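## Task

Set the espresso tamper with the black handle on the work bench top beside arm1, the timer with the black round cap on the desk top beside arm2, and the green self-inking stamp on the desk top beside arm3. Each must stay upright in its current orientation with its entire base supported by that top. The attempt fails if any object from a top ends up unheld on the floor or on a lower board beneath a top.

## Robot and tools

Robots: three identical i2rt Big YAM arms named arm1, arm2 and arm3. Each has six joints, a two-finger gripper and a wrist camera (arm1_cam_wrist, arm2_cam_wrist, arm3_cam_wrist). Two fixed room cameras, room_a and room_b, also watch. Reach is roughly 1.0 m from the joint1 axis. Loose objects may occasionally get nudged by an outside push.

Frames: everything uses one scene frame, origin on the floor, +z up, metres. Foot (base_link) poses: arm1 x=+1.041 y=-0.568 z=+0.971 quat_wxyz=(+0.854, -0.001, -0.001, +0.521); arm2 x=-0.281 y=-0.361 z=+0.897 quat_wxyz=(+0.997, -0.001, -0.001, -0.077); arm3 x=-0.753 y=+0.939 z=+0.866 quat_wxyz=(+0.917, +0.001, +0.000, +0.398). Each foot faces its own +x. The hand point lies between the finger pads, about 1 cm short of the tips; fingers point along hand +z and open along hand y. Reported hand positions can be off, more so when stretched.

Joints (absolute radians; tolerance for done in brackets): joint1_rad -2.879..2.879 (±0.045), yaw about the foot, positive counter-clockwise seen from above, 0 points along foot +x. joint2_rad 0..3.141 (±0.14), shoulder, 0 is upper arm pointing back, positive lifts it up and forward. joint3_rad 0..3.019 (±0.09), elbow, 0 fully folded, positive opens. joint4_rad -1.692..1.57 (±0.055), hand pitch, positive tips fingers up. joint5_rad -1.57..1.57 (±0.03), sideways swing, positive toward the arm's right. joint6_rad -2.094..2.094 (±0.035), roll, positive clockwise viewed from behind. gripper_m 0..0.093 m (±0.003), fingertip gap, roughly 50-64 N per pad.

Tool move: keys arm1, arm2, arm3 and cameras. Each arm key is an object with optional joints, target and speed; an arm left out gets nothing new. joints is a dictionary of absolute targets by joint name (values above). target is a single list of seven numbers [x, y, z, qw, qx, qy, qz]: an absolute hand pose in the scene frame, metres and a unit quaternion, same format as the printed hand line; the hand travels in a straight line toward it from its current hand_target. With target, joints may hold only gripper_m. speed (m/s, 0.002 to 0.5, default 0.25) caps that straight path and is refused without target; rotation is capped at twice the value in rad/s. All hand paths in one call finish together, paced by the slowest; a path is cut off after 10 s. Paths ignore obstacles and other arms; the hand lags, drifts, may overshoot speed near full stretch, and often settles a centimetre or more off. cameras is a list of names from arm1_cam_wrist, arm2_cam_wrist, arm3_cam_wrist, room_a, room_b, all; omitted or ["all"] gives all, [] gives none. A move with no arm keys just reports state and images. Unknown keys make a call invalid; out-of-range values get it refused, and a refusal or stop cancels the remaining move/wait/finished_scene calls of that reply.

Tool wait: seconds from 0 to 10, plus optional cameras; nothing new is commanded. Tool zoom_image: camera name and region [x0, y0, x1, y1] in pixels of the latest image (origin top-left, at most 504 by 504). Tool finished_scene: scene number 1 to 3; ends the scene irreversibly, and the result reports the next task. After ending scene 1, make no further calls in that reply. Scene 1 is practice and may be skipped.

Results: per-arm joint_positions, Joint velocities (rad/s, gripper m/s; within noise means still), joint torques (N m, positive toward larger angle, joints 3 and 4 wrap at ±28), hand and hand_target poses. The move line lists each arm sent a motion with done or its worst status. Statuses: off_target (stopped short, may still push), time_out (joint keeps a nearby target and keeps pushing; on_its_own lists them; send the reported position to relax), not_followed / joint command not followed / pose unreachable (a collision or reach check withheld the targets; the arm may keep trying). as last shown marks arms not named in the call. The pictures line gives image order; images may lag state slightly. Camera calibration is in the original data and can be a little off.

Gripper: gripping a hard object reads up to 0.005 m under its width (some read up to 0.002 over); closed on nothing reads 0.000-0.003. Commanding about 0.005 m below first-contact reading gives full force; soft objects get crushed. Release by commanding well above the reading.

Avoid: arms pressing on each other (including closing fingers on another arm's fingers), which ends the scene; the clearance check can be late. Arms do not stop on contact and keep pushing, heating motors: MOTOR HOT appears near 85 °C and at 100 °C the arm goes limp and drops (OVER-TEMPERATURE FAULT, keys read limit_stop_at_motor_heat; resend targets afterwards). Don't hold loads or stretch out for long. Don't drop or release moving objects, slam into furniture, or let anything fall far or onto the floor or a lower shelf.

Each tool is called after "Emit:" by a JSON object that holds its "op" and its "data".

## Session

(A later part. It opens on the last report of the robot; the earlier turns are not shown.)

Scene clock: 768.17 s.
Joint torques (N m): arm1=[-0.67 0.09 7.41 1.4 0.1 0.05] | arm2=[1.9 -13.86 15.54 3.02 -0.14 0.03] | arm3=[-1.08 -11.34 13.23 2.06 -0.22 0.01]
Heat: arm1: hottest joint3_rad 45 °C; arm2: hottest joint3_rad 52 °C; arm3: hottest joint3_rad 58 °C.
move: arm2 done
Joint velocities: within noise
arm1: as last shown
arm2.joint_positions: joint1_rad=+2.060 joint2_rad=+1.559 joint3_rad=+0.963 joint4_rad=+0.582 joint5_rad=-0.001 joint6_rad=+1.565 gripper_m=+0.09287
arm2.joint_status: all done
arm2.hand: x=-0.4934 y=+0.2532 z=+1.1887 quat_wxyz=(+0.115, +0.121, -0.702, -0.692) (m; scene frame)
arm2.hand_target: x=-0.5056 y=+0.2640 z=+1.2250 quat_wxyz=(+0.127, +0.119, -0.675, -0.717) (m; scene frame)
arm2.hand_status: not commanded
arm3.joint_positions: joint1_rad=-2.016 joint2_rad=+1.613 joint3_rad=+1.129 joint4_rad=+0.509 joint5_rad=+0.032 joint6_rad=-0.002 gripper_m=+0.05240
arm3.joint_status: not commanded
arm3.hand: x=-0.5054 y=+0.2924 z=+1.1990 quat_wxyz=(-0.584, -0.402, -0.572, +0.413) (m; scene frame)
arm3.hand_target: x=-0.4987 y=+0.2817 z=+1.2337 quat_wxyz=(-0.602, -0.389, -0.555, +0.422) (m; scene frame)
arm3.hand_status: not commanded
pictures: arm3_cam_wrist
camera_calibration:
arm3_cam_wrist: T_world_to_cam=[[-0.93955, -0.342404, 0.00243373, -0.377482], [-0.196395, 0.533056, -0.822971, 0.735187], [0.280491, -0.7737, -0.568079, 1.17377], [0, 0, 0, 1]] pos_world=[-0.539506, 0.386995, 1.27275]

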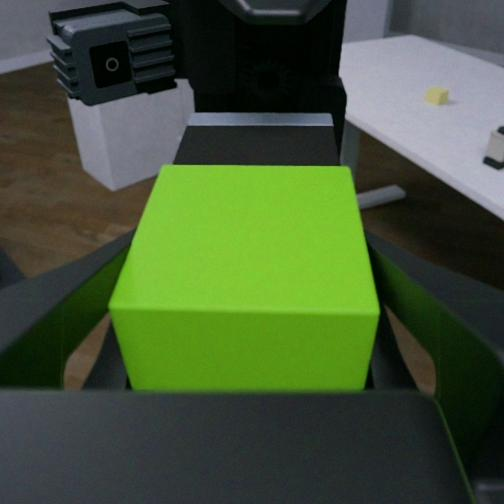

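Emit:
{"op": "move", "data": {"arm2": {"target":[-0.455,0.125,1.22,-0.1265,-0.1190,0.6748,0.7174],"speed":0.15}, "cameras": []}}

Emit:
{"op": "move", "data": {"arm3": {"target":[-0.575,0.49,1.235,0.5990,0.3911,0.5586,-0.4194],"speed":0.2}, "arm2": {"joints":{"joint1_rad":1.3}}, "cameras": ["arm3_cam_wrist"]}}

Emit:
{"op": "move", "data": {"arm3": {"joints":{"joint2_rad":0.6,"joint3_rad":1.4,"joint4_rad":-1.3,"joint5_rad":0,"joint6_rad":0}}, "cameras": []}}

Emit:
{"op": "move", "data": {"arm3": {"joints":{"joint1_rad":0.358}}, "cameras": ["arm3_cam_wrist"]}}

Emit:
{"op": "move", "data": {"arm3": {"target":[-0.542,1.442,0.90,0,-0.5548,0.832,0],"speed":0.2}, "cameras": ["arm3_cam_wrist","room_a"]}}

Scene clock: 784.50 s.
Joint torques (N m): arm1=[-0.73 -0.03 7.38 1.42 0.09 0.05] | arm2=[0.79 -9.76 9.99 1.78 -0.17 0.04] | arm3=[-1.08 -11.52 13.27 2.04 -0.23 0.01]
Heat: arm1: hottest joint3_rad 45 °C; arm2: hottest joint3_rad 53 °C; arm3: hottest joint3_rad 59 °C.
move: arm2 done
Joint velocities: within noise
arm1, arm3: as last shown
arm2.joint_positions: joint1_rad=+2.060 joint2_rad=+1.204 joint3_rad=+0.639 joint4_rad=+0.614 joint5_rad=-0.003 joint6_rad=+1.565 gripper_m=+0.09295
arm2.joint_status: not commanded
arm2.hand: x=-0.4514 y=+0.1306 z=+1.2121 quat_wxyz=(+0.119, +0.118, -0.680, -0.714) (m; scene frame)
arm2.hand_target: x=-0.4550 y=+0.1251 z=+1.2200 quat_wxyz=(+0.127, +0.119, -0.675, -0.717) (m; scene frame)
arm2.hand_status: done (0.010 m and 1.1 deg from the pose sent, 0.137 m and 4.5 deg at the start)
pictures: none
No camera images: "cameras" was empty.

Scene clock: 786.50 s.
Joint torques (N m): arm1=[-0.73 0.03 7.41 1.4 0.1 0.05] | arm2=[-0.67 -11.16 10.14 1.73 -0.08 0.05] | arm3=[-0.67 -5.13 8.85 2.07 0.09 -0.01]
Heat: arm1: hottest joint3_rad 45 °C; arm2: hottest joint3_rad 52 °C; arm3: hottest joint3_rad 59 °C.
move: arm2 done; arm3 done
Joint velocities: within noise
arm1.joint_positions: joint1_rad=+1.886 joint2_rad=+0.506 joint3_rad=+1.385 joint4_rad=-0.991 joint5_rad=+0.002 joint6_rad=-0.005 gripper_m=+0.09292
arm1.joint_status: not commanded
arm1.hand: x=+0.8284 y=-0.5321 z=+1.6100 quat_wxyz=(-0.055, +0.744, -0.058, -0.663) (m; scene frame)
arm1.hand_target: x=+0.8357 y=-0.5346 z=+1.6163 quat_wxyz=(-0.052, +0.740, -0.057, -0.668) (m; scene frame)
arm1.hand_status: not commanded
arm2.joint_positions: joint1_rad=+1.312 joint2_rad=+1.204 joint3_rad=+0.639 joint4_rad=+0.614 joint5_rad=-0.005 joint6_rad=+1.565 gripper_m=+0.09295
arm2.joint_status: all done
arm2.hand: x=-0.0720 y=+0.1156 z=+1.2125 quat_wxyz=(-0.149, -0.138, -0.676, -0.708) (m; scene frame)
arm2.hand_target: x=-0.0684 y=+0.1096 z=+1.2204 quat_wxyz=(-0.152, -0.142, -0.670, -0.713) (m; scene frame)
arm2.hand_status: not commanded
arm3.joint_positions: joint1_rad=-2.006 joint2_rad=+1.025 joint3_rad=+0.647 joint4_rad=+0.437 joint5_rad=+0.040 joint6_rad=-0.002 gripper_m=+0.05240
arm3.joint_status: not commanded
arm3.hand: x=-0.5774 y=+0.4851 z=+1.2277 quat_wxyz=(-0.594, -0.396, -0.562, +0.418) (m; scene frame)
arm3.hand_target: x=-0.5751 y=+0.4899 z=+1.2348 quat_wxyz=(-0.599, -0.391, -0.559, +0.419) (m; scene frame)
arm3.hand_status: done (0.009 m and 0.9 deg from the pose sent, 0.213 m and 2.7 deg at the start)
pictures: arm3_cam_wrist
camera_calibration:
arm3_cam_wrist: T_world_to_cam=[[-0.93904, -0.343805, 0.00118745, -0.376683], [-0.186885, 0.507537, -0.841119, 0.682086], [0.288578, -0.790066, -0.54085, 1.33845], [0, 0, 0, 1]] pos_world=[-0.612498, 0.581778, 1.29806]

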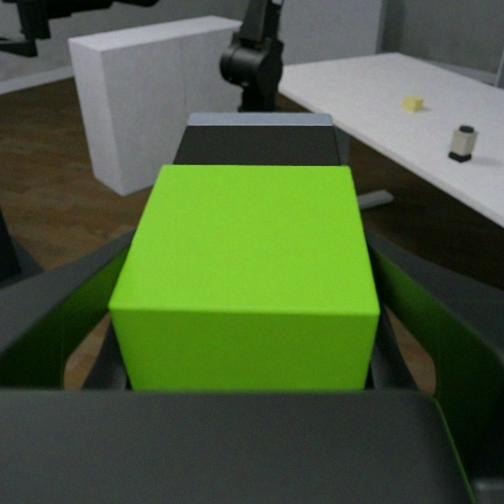

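Scene clock: 788.50 s.
Joint torques (N m): arm1=[-0.62 -0.03 7.41 1.4 0.1 0.05] | arm2=[-0.32 -10.52 10 1.68 -0.11 0.01] | arm3=[-0.56 2.78 9.8 1.84 -0.24 0.03]
Heat: arm1: hottest joint3_rad 45 °C; arm2: hottest joint3_rad 51 °C; arm3: hottest joint3_rad 60 °C.
move: arm3 done
Joint velocities: within noise
arm1, arm2: as last shown
arm3.joint_positions: joint1_rad=-2.005 joint2_rad=+0.604 joint3_rad=+1.366 joint4_rad=-1.296 joint5_rad=+0.004 joint6_rad=-0.002 gripper_m=+0.05240
arm3.joint_status: all done
arm3.hand: x=-0.6637 y=+0.7168 z=+1.4047 quat_wxyz=(-0.409, -0.486, -0.721, +0.278) (m; scene frame)
arm3.hand_target: x=-0.6638 y=+0.7242 z=+1.4211 quat_wxyz=(-0.423, -0.478, -0.716, +0.283) (m; scene frame)
arm3.hand_status: not commanded
pictures: none
No camera images: "cameras" was empty.

Scene clock: 790.77 s.
Joint torques (N m): arm1=[-0.67 -0.03 7.39 1.4 0.1 0.05] | arm2=[-0.32 -10.64 9.99 1.78 -0.1 0.02] | arm3=[-0.62 2.84 9.72 1.89 -0.18 0.02]
Heat: arm1: hottest joint3_rad 45 °C; arm2: hottest joint3_rad 51 °C; arm3: hottest joint3_rad 60 °C.
move: arm3 done
Joint velocities: within noise
arm1, arm2: as last shown
arm3.joint_positions: joint1_rad=+0.349 joint2_rad=+0.604 joint3_rad=+1.366 joint4_rad=-1.296 joint5_rad=+0.003 joint6_rad=-0.002 gripper_m=+0.05251
arm3.joint_status: all done
arm3.hand: x=-0.6579 y=+1.1570 z=+1.4057 quat_wxyz=(-0.414, +0.478, -0.725, -0.273) (m; scene frame)
arm3.hand_target: x=-0.6629 y=+1.1515 z=+1.4221 quat_wxyz=(-0.424, +0.477, -0.715, -0.284) (m; scene frame)
arm3.hand_status: not commanded
pictures: arm3_cam_wrist
camera_calibration:
arm3_cam_wrist: T_world_to_cam=[[0.922021, -0.387127, -0.00314126, 1.05908], [-0.355984, -0.844603, -0.399901, 1.30869], [0.152159, 0.369836, -0.916553, 1.08522], [0, 0, 0, 1]] pos_world=[-0.675746, 1.11396, 1.52133]

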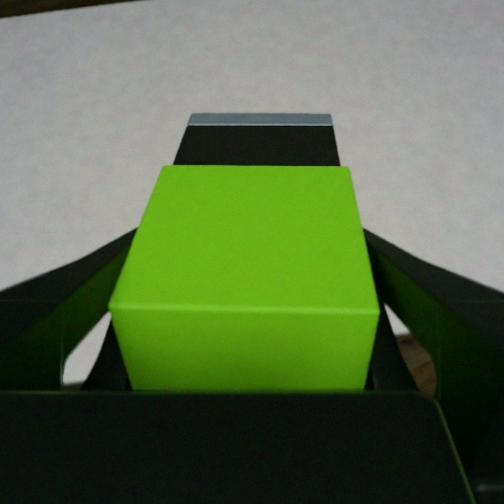

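Scene clock: 794.77 s.
Joint torques (N m): arm1=[-0.62 -0.03 7.39 1.42 0.09 0.05] | arm2=[-0.62 -10.34 10.06 1.94 -0.06 0.04] | arm3=[-0.67 -13.92 10.69 -0.25 -0.1 0.01]
Heat: arm1: hottest joint3_rad 45 °C; arm2: hottest joint3_rad 50 °C; arm3: hottest joint3_rad 60 °C.
move: arm3 off_target
Joint velocities: within noise
arm1, arm2: as last shown
arm3.joint_positions: joint1_rad=+0.349 joint2_rad=+1.905 joint3_rad=+1.343 joint4_rad=-1.056 joint5_rad=+0.003 joint6_rad=-0.002 gripper_m=+0.05251
arm3.joint_status: not commanded
arm3.hand: x=-0.5478 y=+1.4188 z=+0.8815 quat_wxyz=(+0.019, +0.552, -0.834, +0.013) (m; scene frame)
arm3.hand_target: x=-0.5424 y=+1.4409 z=+0.9006 quat_wxyz=(+0.000, +0.555, -0.832, +0.000) (m; scene frame)
arm3.hand_status: off_target (0.030 m and 2.7 deg from the pose sent, 0.592 m and 59.5 deg at the start)
pictures: arm3_cam_wrist, room_a
camera_calibration:
arm3_cam_wrist: T_world_to_cam=[[0.920712, -0.390173, -0.00742663, 1.06469], [-0.300714, -0.721484, 0.623724, 0.312592], [-0.248718, -0.572037, -0.781609, 1.48891], [0, 0, 0, 1]] pos_world=[-0.515949, 1.49265, 0.976678]

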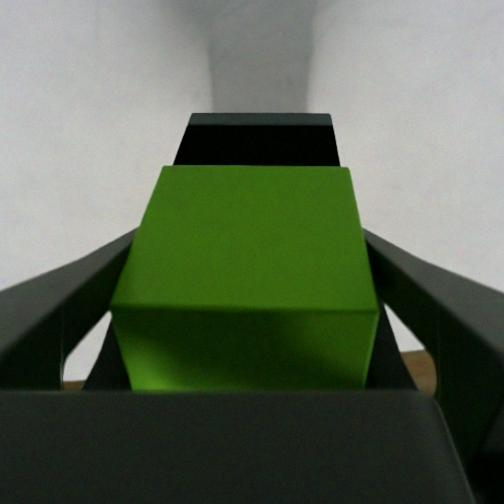

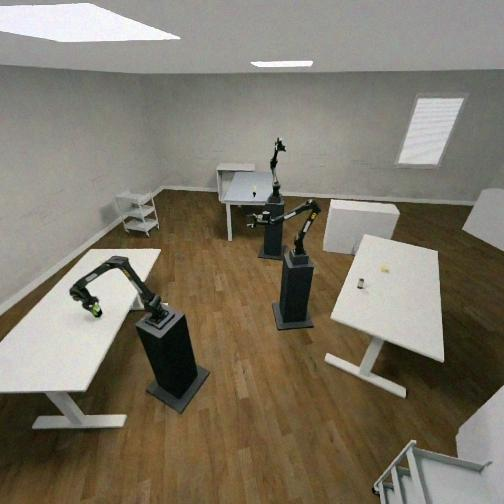

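Emit:
{"op": "move", "data": {"arm3": {"target":[-0.546,1.438,0.872,0,-0.5548,0.832,0],"speed":0.08}, "cameras": ["arm3_cam_wrist"]}}

Emit:
{"op": "move", "data": {"arm3": {"target":[-0.546,1.438,0.857,0,-0.5548,0.832,0],"speed":0.05}, "cameras": ["arm3_cam_wrist"]}}

Emit:
{"op": "move", "data": {"arm3": {"target":[-0.546,1.438,0.846,0,-0.5548,0.832,0],"speed":0.04}, "cameras": ["arm3_cam_wrist"]}}

Scene clock: 806.73 s.
Joint torques (N m): arm1=[-0.67 0.03 7.41 1.4 0.09 0.05] | arm2=[-0.67 -10.52 9.99 1.72 -0.07 0] | arm3=[-0.62 -13.1 7.76 0.75 -0.09 0.05]
Heat: arm1: hottest joint3_rad 45 °C; arm2: hottest joint3_rad 48 °C; arm3: hottest joint3_rad 60 °C.
move: arm3 done
Joint velocities: within noise
arm1, arm2: as last shown
arm3.joint_positions: joint1_rad=+0.350 joint2_rad=+1.925 joint3_rad=+1.343 joint4_rad=-1.008 joint5_rad=+0.003 joint6_rad=-0.002 gripper_m=+0.05251
arm3.joint_status: not commanded
arm3.hand: x=-0.5446 y=+1.4279 z=+0.8713 quat_wxyz=(+0.007, +0.553, -0.833, +0.005) (m; scene frame)
arm3.hand_target: x=-0.5461 y=+1.4379 z=+0.8722 quat_wxyz=(+0.000, +0.555, -0.832, +0.000) (m; scene frame)
arm3.hand_status: done (0.010 m and 1.0 deg from the pose sent, 0.022 m and 2.7 deg at the start)
pictures: arm3_cam_wrist
camera_calibration:
arm3_cam_wrist: T_world_to_cam=[[0.921217, -0.38898, -0.00733218, 1.06374], [-0.306896, -0.738143, 0.6008, 0.366914], [-0.239111, -0.551217, -0.799366, 1.47793], [0, 0, 0, 1]] pos_world=[-0.513942, 1.49927, 0.968761]

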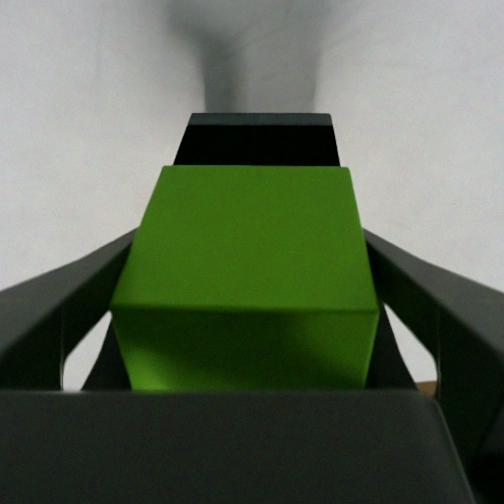

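Scene clock: 807.73 s.
Joint torques (N m): arm1=[-0.67 -0.03 7.42 1.43 0.09 0.05] | arm2=[-0.67 -10.58 10.07 1.72 -0.12 -0.01] | arm3=[-0.62 -13.63 6.84 0.79 -0.08 0.07]
Heat: arm1: hottest joint3_rad 45 °C; arm2: hottest joint3_rad 48 °C; arm3: hottest joint3_rad 60 °C.
move: arm3 done
Joint velocities: within noise
arm1, arm2: as last shown
arm3.joint_positions: joint1_rad=+0.350 joint2_rad=+1.946 joint3_rad=+1.343 joint4_rad=-0.975 joint5_rad=+0.003 joint6_rad=-0.002 gripper_m=+0.05251
arm3.joint_status: not commanded
arm3.hand: x=-0.5425 y=+1.4329 z=+0.8603 quat_wxyz=(+0.002, +0.553, -0.833, +0.002) (m; scene frame)
arm3.hand_target: x=-0.5460 y=+1.4380 z=+0.8570 quat_wxyz=(+0.000, +0.555, -0.832, +0.000) (m; scene frame)
arm3.hand_status: done (0.007 m and 0.4 deg from the pose sent, 0.018 m and 1.1 deg at the start)
pictures: arm3_cam_wrist
camera_calibration:
arm3_cam_wrist: T_world_to_cam=[[0.921232, -0.388946, -0.00731296, 1.06359], [-0.309687, -0.744623, 0.591295, 0.393889], [-0.235427, -0.542455, -0.806422, 1.46794], [0, 0, 0, 1]] pos_world=[-0.512239, 1.50327, 0.958655]

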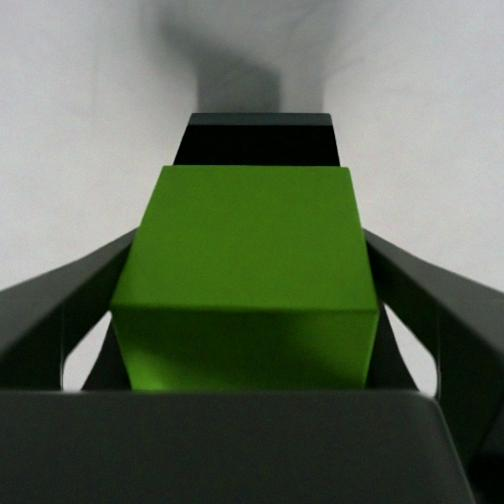

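Scene clock: 808.73 s.
Joint torques (N m): arm1=[-0.67 -0.03 7.38 1.42 0.1 0.06] | arm2=[-0.44 -9.82 9.96 1.92 -0.11 0.04] | arm3=[-0.5 -13.63 6.26 0.8 -0.08 0.05]
Heat: arm1: hottest joint3_rad 45 °C; arm2: hottest joint3_rad 48 °C; arm3: hottest joint3_rad 60 °C.
move: arm3 done
Joint velocities: within noise
arm1, arm2: as last shown
arm3.joint_positions: joint1_rad=+0.350 joint2_rad=+1.962 joint3_rad=+1.343 joint4_rad=-0.951 joint5_rad=+0.003 joint6_rad=-0.002 gripper_m=+0.05251
arm3.joint_status: not commanded
arm3.hand: x=-0.5411 y=+1.4364 z=+0.8522 quat_wxyz=(-0.001, +0.553, -0.833, -0.001) (m; scene frame)
arm3.hand_target: x=-0.5460 y=+1.4379 z=+0.8461 quat_wxyz=(+0.000, +0.555, -0.832, +0.000) (m; scene frame)
arm3.hand_status: done (0.008 m and 0.3 deg from the pose sent, 0.016 m and 0.4 deg at the start)
pictures: arm3_cam_wrist
camera_calibration:
arm3_cam_wrist: T_world_to_cam=[[0.921252, -0.388898, -0.00732614, 1.06353], [-0.311603, -0.749161, 0.584518, 0.412924], [-0.232806, -0.536205, -0.811348, 1.46031], [0, 0, 0, 1]] pos_world=[-0.511138, 1.50598, 0.95125]

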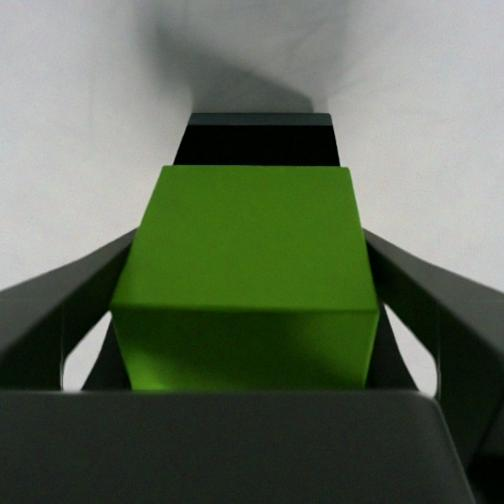

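Emit:
{"op": "move", "data": {"arm3": {"target":[-0.545,1.437,0.838,0,-0.5548,0.832,0],"speed":0.03}, "cameras": ["arm3_cam_wrist"]}}

Emit:
{"op": "move", "data": {"arm3": {"target":[-0.545,1.437,0.830,0,-0.5548,0.832,0],"speed":0.03}, "cameras": ["arm3_cam_wrist"]}}

Scene clock: 815.13 s.
Joint torques (N m): arm1=[-0.67 0.09 7.39 1.42 0.1 0.05] | arm2=[-0.79 -10.46 9.8 1.77 -0.12 0.03] | arm3=[-0.67 -12.86 5.91 1.06 -0.09 0.05]
Heat: arm1: hottest joint3_rad 45 °C; arm2: hottest joint3_rad 47 °C; arm3: hottest joint3_rad 59 °C.
move: arm3 off_target
Joint velocities: within noise
arm1, arm2: as last shown
arm3.joint_positions: joint1_rad=+0.350 joint2_rad=+1.963 joint3_rad=+1.340 joint4_rad=-0.939 joint5_rad=+0.003 joint6_rad=-0.002 gripper_m=+0.05251
arm3.joint_status: not commanded
arm3.hand: x=-0.5406 y=+1.4375 z=+0.8505 quat_wxyz=(-0.004, +0.553, -0.833, -0.003) (m; scene frame)
arm3.hand_target: x=-0.5451 y=+1.4366 z=+0.8382 quat_wxyz=(+0.000, +0.555, -0.832, +0.000) (m; scene frame)
arm3.hand_status: off_target (0.013 m and 0.7 deg from the pose sent, 0.015 m and 0.3 deg at the start)
pictures: arm3_cam_wrist
camera_calibration:
arm3_cam_wrist: T_world_to_cam=[[0.921252, -0.388898, -0.00729339, 1.06346], [-0.313379, -0.753202, 0.578343, 0.424982], [-0.23041, -0.530514, -0.815761, 1.45652], [0, 0, 0, 1]] pos_world=[-0.510936, 1.50638, 0.950146]

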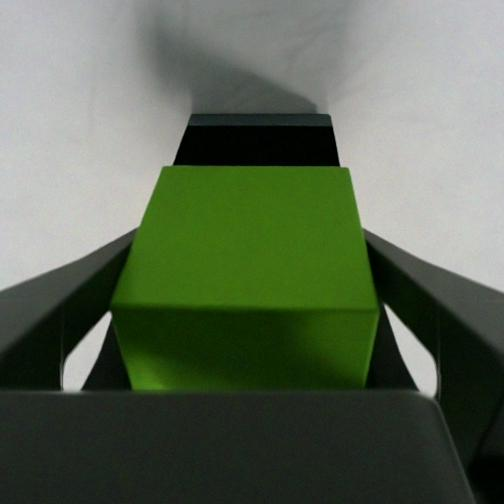

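Scene clock: 816.10 s.
Joint torques (N m): arm1=[-0.67 0.03 7.39 1.4 0.1 0.05] | arm2=[-0.79 -9.88 9.98 1.72 -0.11 0] | arm3=[-0.56 -12.1 5.87 1.44 -0.07 0.02]
Heat: arm1: hottest joint3_rad 45 °C; arm2: hottest joint3_rad 47 °C; arm3: hottest joint3_rad 59 °C.
move: arm3 off_target
Joint velocities: within noise
arm1.joint_positions: joint1_rad=+1.886 joint2_rad=+0.506 joint3_rad=+1.385 joint4_rad=-0.991 joint5_rad=+0.002 joint6_rad=-0.005 gripper_m=+0.09292
arm1.joint_status: not commanded
arm1.hand: x=+0.8284 y=-0.5321 z=+1.6100 quat_wxyz=(-0.055, +0.744, -0.058, -0.663) (m; scene frame)
arm1.hand_target: x=+0.8357 y=-0.5346 z=+1.6163 quat_wxyz=(-0.052, +0.740, -0.057, -0.668) (m; scene frame)
arm1.hand_status: not commanded
arm2.joint_positions: joint1_rad=+1.312 joint2_rad=+1.204 joint3_rad=+0.639 joint4_rad=+0.614 joint5_rad=-0.005 joint6_rad=+1.565 gripper_m=+0.09295
arm2.joint_status: not commanded
arm2.hand: x=-0.0720 y=+0.1156 z=+1.2125 quat_wxyz=(-0.149, -0.138, -0.676, -0.708) (m; scene frame)
arm2.hand_target: x=-0.0684 y=+0.1096 z=+1.2204 quat_wxyz=(-0.152, -0.142, -0.670, -0.713) (m; scene frame)
arm2.hand_status: not commanded
arm3.joint_positions: joint1_rad=+0.350 joint2_rad=+1.963 joint3_rad=+1.336 joint4_rad=-0.930 joint5_rad=+0.003 joint6_rad=-0.002 gripper_m=+0.05251
arm3.joint_status: not commanded
arm3.hand: x=-0.5404 y=+1.4380 z=+0.8495 quat_wxyz=(-0.007, +0.553, -0.833, -0.004) (m; scene frame)
arm3.hand_target: x=-0.5452 y=+1.4364 z=+0.8305 quat_wxyz=(+0.000, +0.555, -0.832, +0.000) (m; scene frame)
arm3.hand_status: off_target (0.020 m and 0.9 deg from the pose sent, 0.021 m and 0.7 deg at the start)
pictures: arm3_cam_wrist
camera_calibration:
arm3_cam_wrist: T_world_to_cam=[[0.921256, -0.388889, -0.007307, 1.06345], [-0.314607, -0.75607, 0.573918, 0.433227], [-0.228715, -0.526426, -0.818881, 1.4537], [0, 0, 0, 1]] pos_world=[-0.510935, 1.50638, 0.949543]

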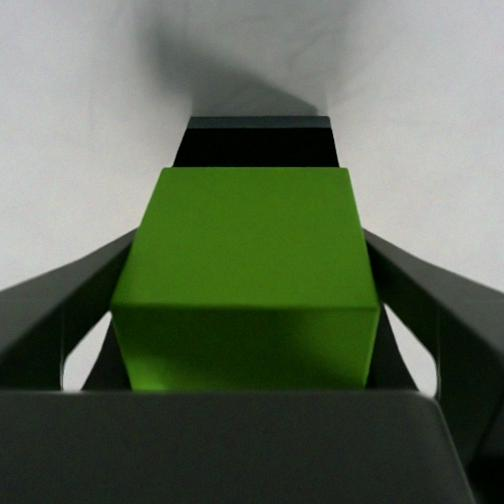

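Contact. Ease and release.

Emit:
{"op": "move", "data": {"arm3": {"target":[-0.543,1.438,0.848,0,-0.5548,0.832,0],"speed":0.03}, "cameras": []}}

Emit:
{"op": "move", "data": {"arm3": {"joints":{"gripper_m":0.062}}, "cameras": ["arm3_cam_wrist"]}}

Emit:
{"op": "move", "data": {"arm3": {"joints":{"gripper_m":0.093}}, "cameras": ["arm3_cam_wrist"]}}

Emit:
{"op": "move", "data": {"arm3": {"target":[-0.542,1.438,0.98,0,-0.5548,0.832,0],"speed":0.15}}}

Scene clock: 823.80 s.
Joint torques (N m): arm1=[-0.67 0.03 7.39 1.42 0.09 0.05] | arm2=[-0.38 -10.29 9.95 1.83 -0.1 0.03] | arm3=[-0.85 -13.86 7.16 -0.16 -0.08 0]
Heat: arm1: hottest joint3_rad 45 °C; arm2: hottest joint3_rad 46 °C; arm3: hottest joint3_rad 57 °C.
move: arm3 done
Joint velocities: within noise
arm1, arm2: as last shown
arm3.joint_positions: joint1_rad=+0.350 joint2_rad=+1.963 joint3_rad=+1.336 joint4_rad=-0.934 joint5_rad=+0.003 joint6_rad=-0.002 gripper_m=+0.05251
arm3.joint_status: not commanded
arm3.hand: x=-0.5409 y=+1.4369 z=+0.8494 quat_wxyz=(-0.005, +0.553, -0.833, -0.003) (m; scene frame)
arm3.hand_target: x=-0.5430 y=+1.4379 z=+0.8479 quat_wxyz=(+0.000, +0.555, -0.832, +0.000) (m; scene frame)
arm3.hand_status: done (0.003 m and 0.7 deg from the pose sent, 0.003 m and 0.9 deg at the start)
pictures: none
No camera images: "cameras" was empty.

Scene clock: 824.33 s.
Joint torques (N m): arm1=[-0.67 -0.03 7.39 1.4 0.1 0.05] | arm2=[-0.26 -10.46 10.06 1.92 -0.13 0.06] | arm3=[-0.97 -14.04 7.1 0.01 -0.07 -0.01]
Heat: arm1: hottest joint3_rad 45 °C; arm2: hottest joint3_rad 46 °C; arm3: hottest joint3_rad 57 °C.
move: arm3 done
Joint velocities: within noise
arm1, arm2: as last shown
arm3.joint_positions: joint1_rad=+0.350 joint2_rad=+1.964 joint3_rad=+1.336 joint4_rad=-0.938 joint5_rad=+0.003 joint6_rad=-0.002 gripper_m=+0.06190
arm3.joint_status: all done
arm3.hand: x=-0.5413 y=+1.4359 z=+0.8488 quat_wxyz=(-0.003, +0.553, -0.833, -0.002) (m; scene frame)
arm3.hand_target: x=-0.5430 y=+1.4379 z=+0.8480 quat_wxyz=(+0.000, +0.555, -0.832, +0.000) (m; scene frame)
arm3.hand_status: not commanded
pictures: arm3_cam_wrist
camera_calibration:
arm3_cam_wrist: T_world_to_cam=[[0.921263, -0.388872, -0.00732524, 1.06343], [-0.312386, -0.75102, 0.581707, 0.419167], [-0.231711, -0.533617, -0.813365, 1.45579], [0, 0, 0, 1]] pos_world=[-0.511437, 1.50518, 0.948048]

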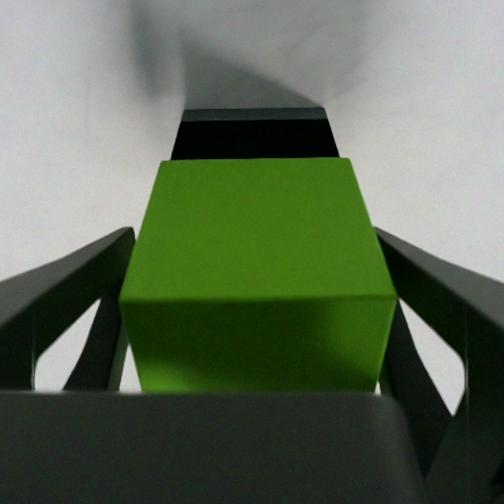

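Scene clock: 824.97 s.
Joint torques (N m): arm1=[-0.67 0.03 7.39 1.43 0.09 0.06] | arm2=[-0.44 -10.34 10.14 1.92 -0.08 0.03] | arm3=[-0.79 -13.92 7.15 -0.05 -0.09 0]
Heat: arm1: hottest joint3_rad 45 °C; arm2: hottest joint3_rad 46 °C; arm3: hottest joint3_rad 57 °C.
move: arm3 done
Joint velocities: within noise
arm1, arm2: as last shown
arm3.joint_positions: joint1_rad=+0.350 joint2_rad=+1.964 joint3_rad=+1.336 joint4_rad=-0.938 joint5_rad=+0.003 joint6_rad=-0.002 gripper_m=+0.09285
arm3.joint_status: all done
arm3.hand: x=-0.5413 y=+1.4359 z=+0.8488 quat_wxyz=(-0.003, +0.553, -0.833, -0.002) (m; scene frame)
arm3.hand_target: x=-0.5430 y=+1.4379 z=+0.8480 quat_wxyz=(+0.000, +0.555, -0.832, +0.000) (m; scene frame)
arm3.hand_status: not commanded
pictures: arm3_cam_wrist
camera_calibration:
arm3_cam_wrist: T_world_to_cam=[[0.921263, -0.388872, -0.00732524, 1.06343], [-0.312386, -0.75102, 0.581707, 0.419167], [-0.231711, -0.533617, -0.813365, 1.45579], [0, 0, 0, 1]] pos_world=[-0.511437, 1.50518, 0.948048]

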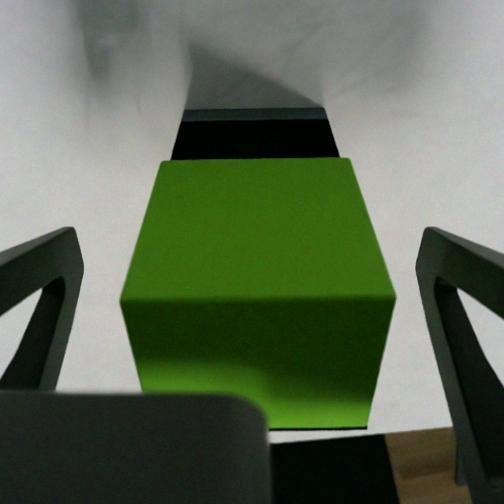

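Scene clock: 826.63 s.
Joint torques (N m): arm1=[-0.67 0.03 7.41 1.43 0.09 0.05] | arm2=[-1.32 -10.58 9.81 1.8 -0.11 0] | arm3=[-0.97 -14.8 11.37 -0.18 -0.08 -0.02]
Heat: arm1: hottest joint3_rad 45 °C; arm2: hottest joint3_rad 46 °C; arm3: hottest joint3_rad 57 °C.
move: arm3 off_target
Joint velocities: within noise
arm1, arm2: as last shown
arm3.joint_positions: joint1_rad=+0.350 joint2_rad=+1.828 joint3_rad=+1.432 joint4_rad=-1.241 joint5_rad=+0.003 joint6_rad=-0.002 gripper_m=+0.09293
arm3.joint_status: not commanded
arm3.hand: x=-0.5489 y=+1.4173 z=+0.9516 quat_wxyz=(+0.027, +0.552, -0.833, +0.018) (m; scene frame)
arm3.hand_target: x=-0.5426 y=+1.4366 z=+0.9804 quat_wxyz=(+0.000, +0.555, -0.832, +0.000) (m; scene frame)
arm3.hand_status: off_target (0.036 m and 3.7 deg from the pose sent, 0.131 m and 0.5 deg at the start)
pictures: arm1_cam_wrist, arm2_cam_wrist, arm3_cam_wrist, room_a, room_b
camera_calibration:
arm1_cam_wrist: T_world_to_cam=[[0.169814, 0.985415, 0.0109925, 0.36504], [0.664394, -0.106241, -0.739793, 0.58621], [-0.727835, 0.13293, -0.672745, 1.87994], [0, 0, 0, 1]] pos_world=[0.91682, -0.547337, 1.69438]
arm2_cam_wrist: T_world_to_cam=[[0.0284445, 0.0457046, -0.99855, 1.20694], [-0.97453, -0.221036, -0.0378773, 0.00296952], [-0.222447, 0.974194, 0.0382532, -0.0545618], [0, 0, 0, 1]] pos_world=[-0.0435739, -0.00135246, 1.20739]
arm3_cam_wrist: T_world_to_cam=[[0.921113, -0.389224, -0.00751315, 1.06461], [-0.295327, -0.711217, 0.637928, 0.242393], [-0.25364, -0.585385, -0.770059, 1.54783], [0, 0, 0, 1]] pos_world=[-0.516452, 1.49284, 1.04529]

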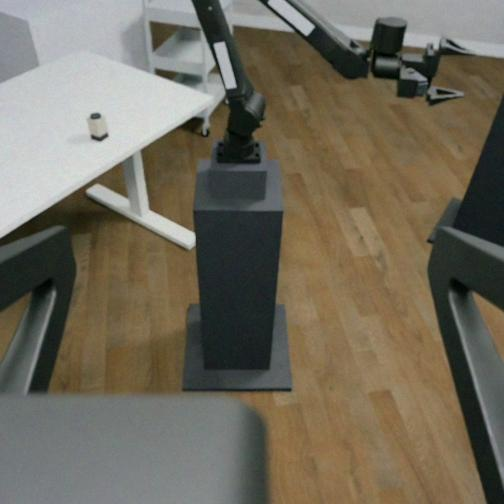

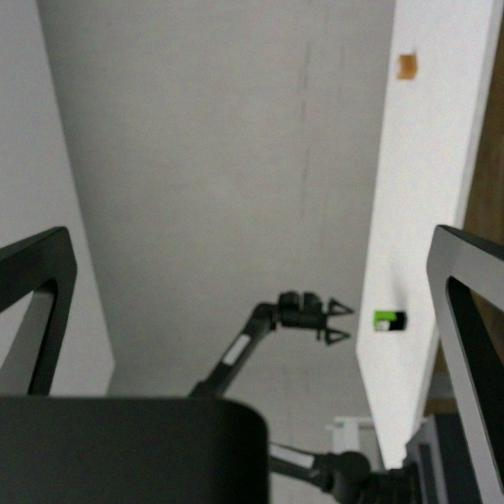

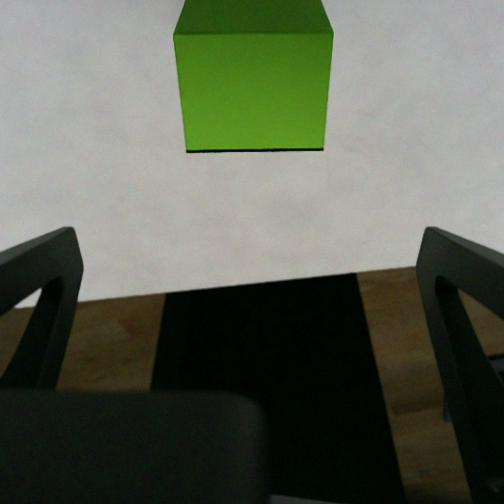

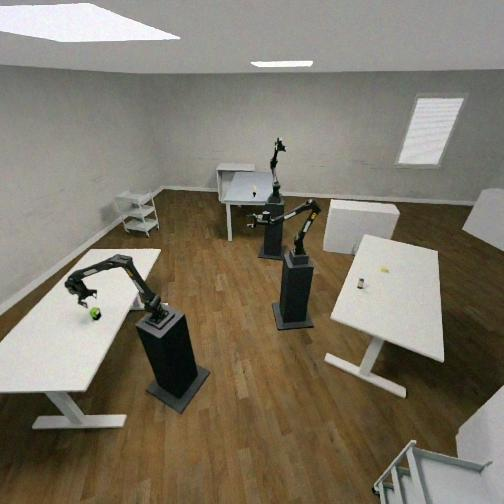

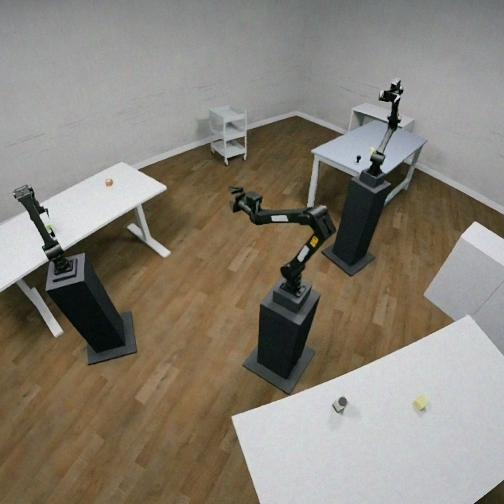

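Emit:
{"op": "finished_scene", "data": {"scene": 2}}

The scene is finished: the task was done.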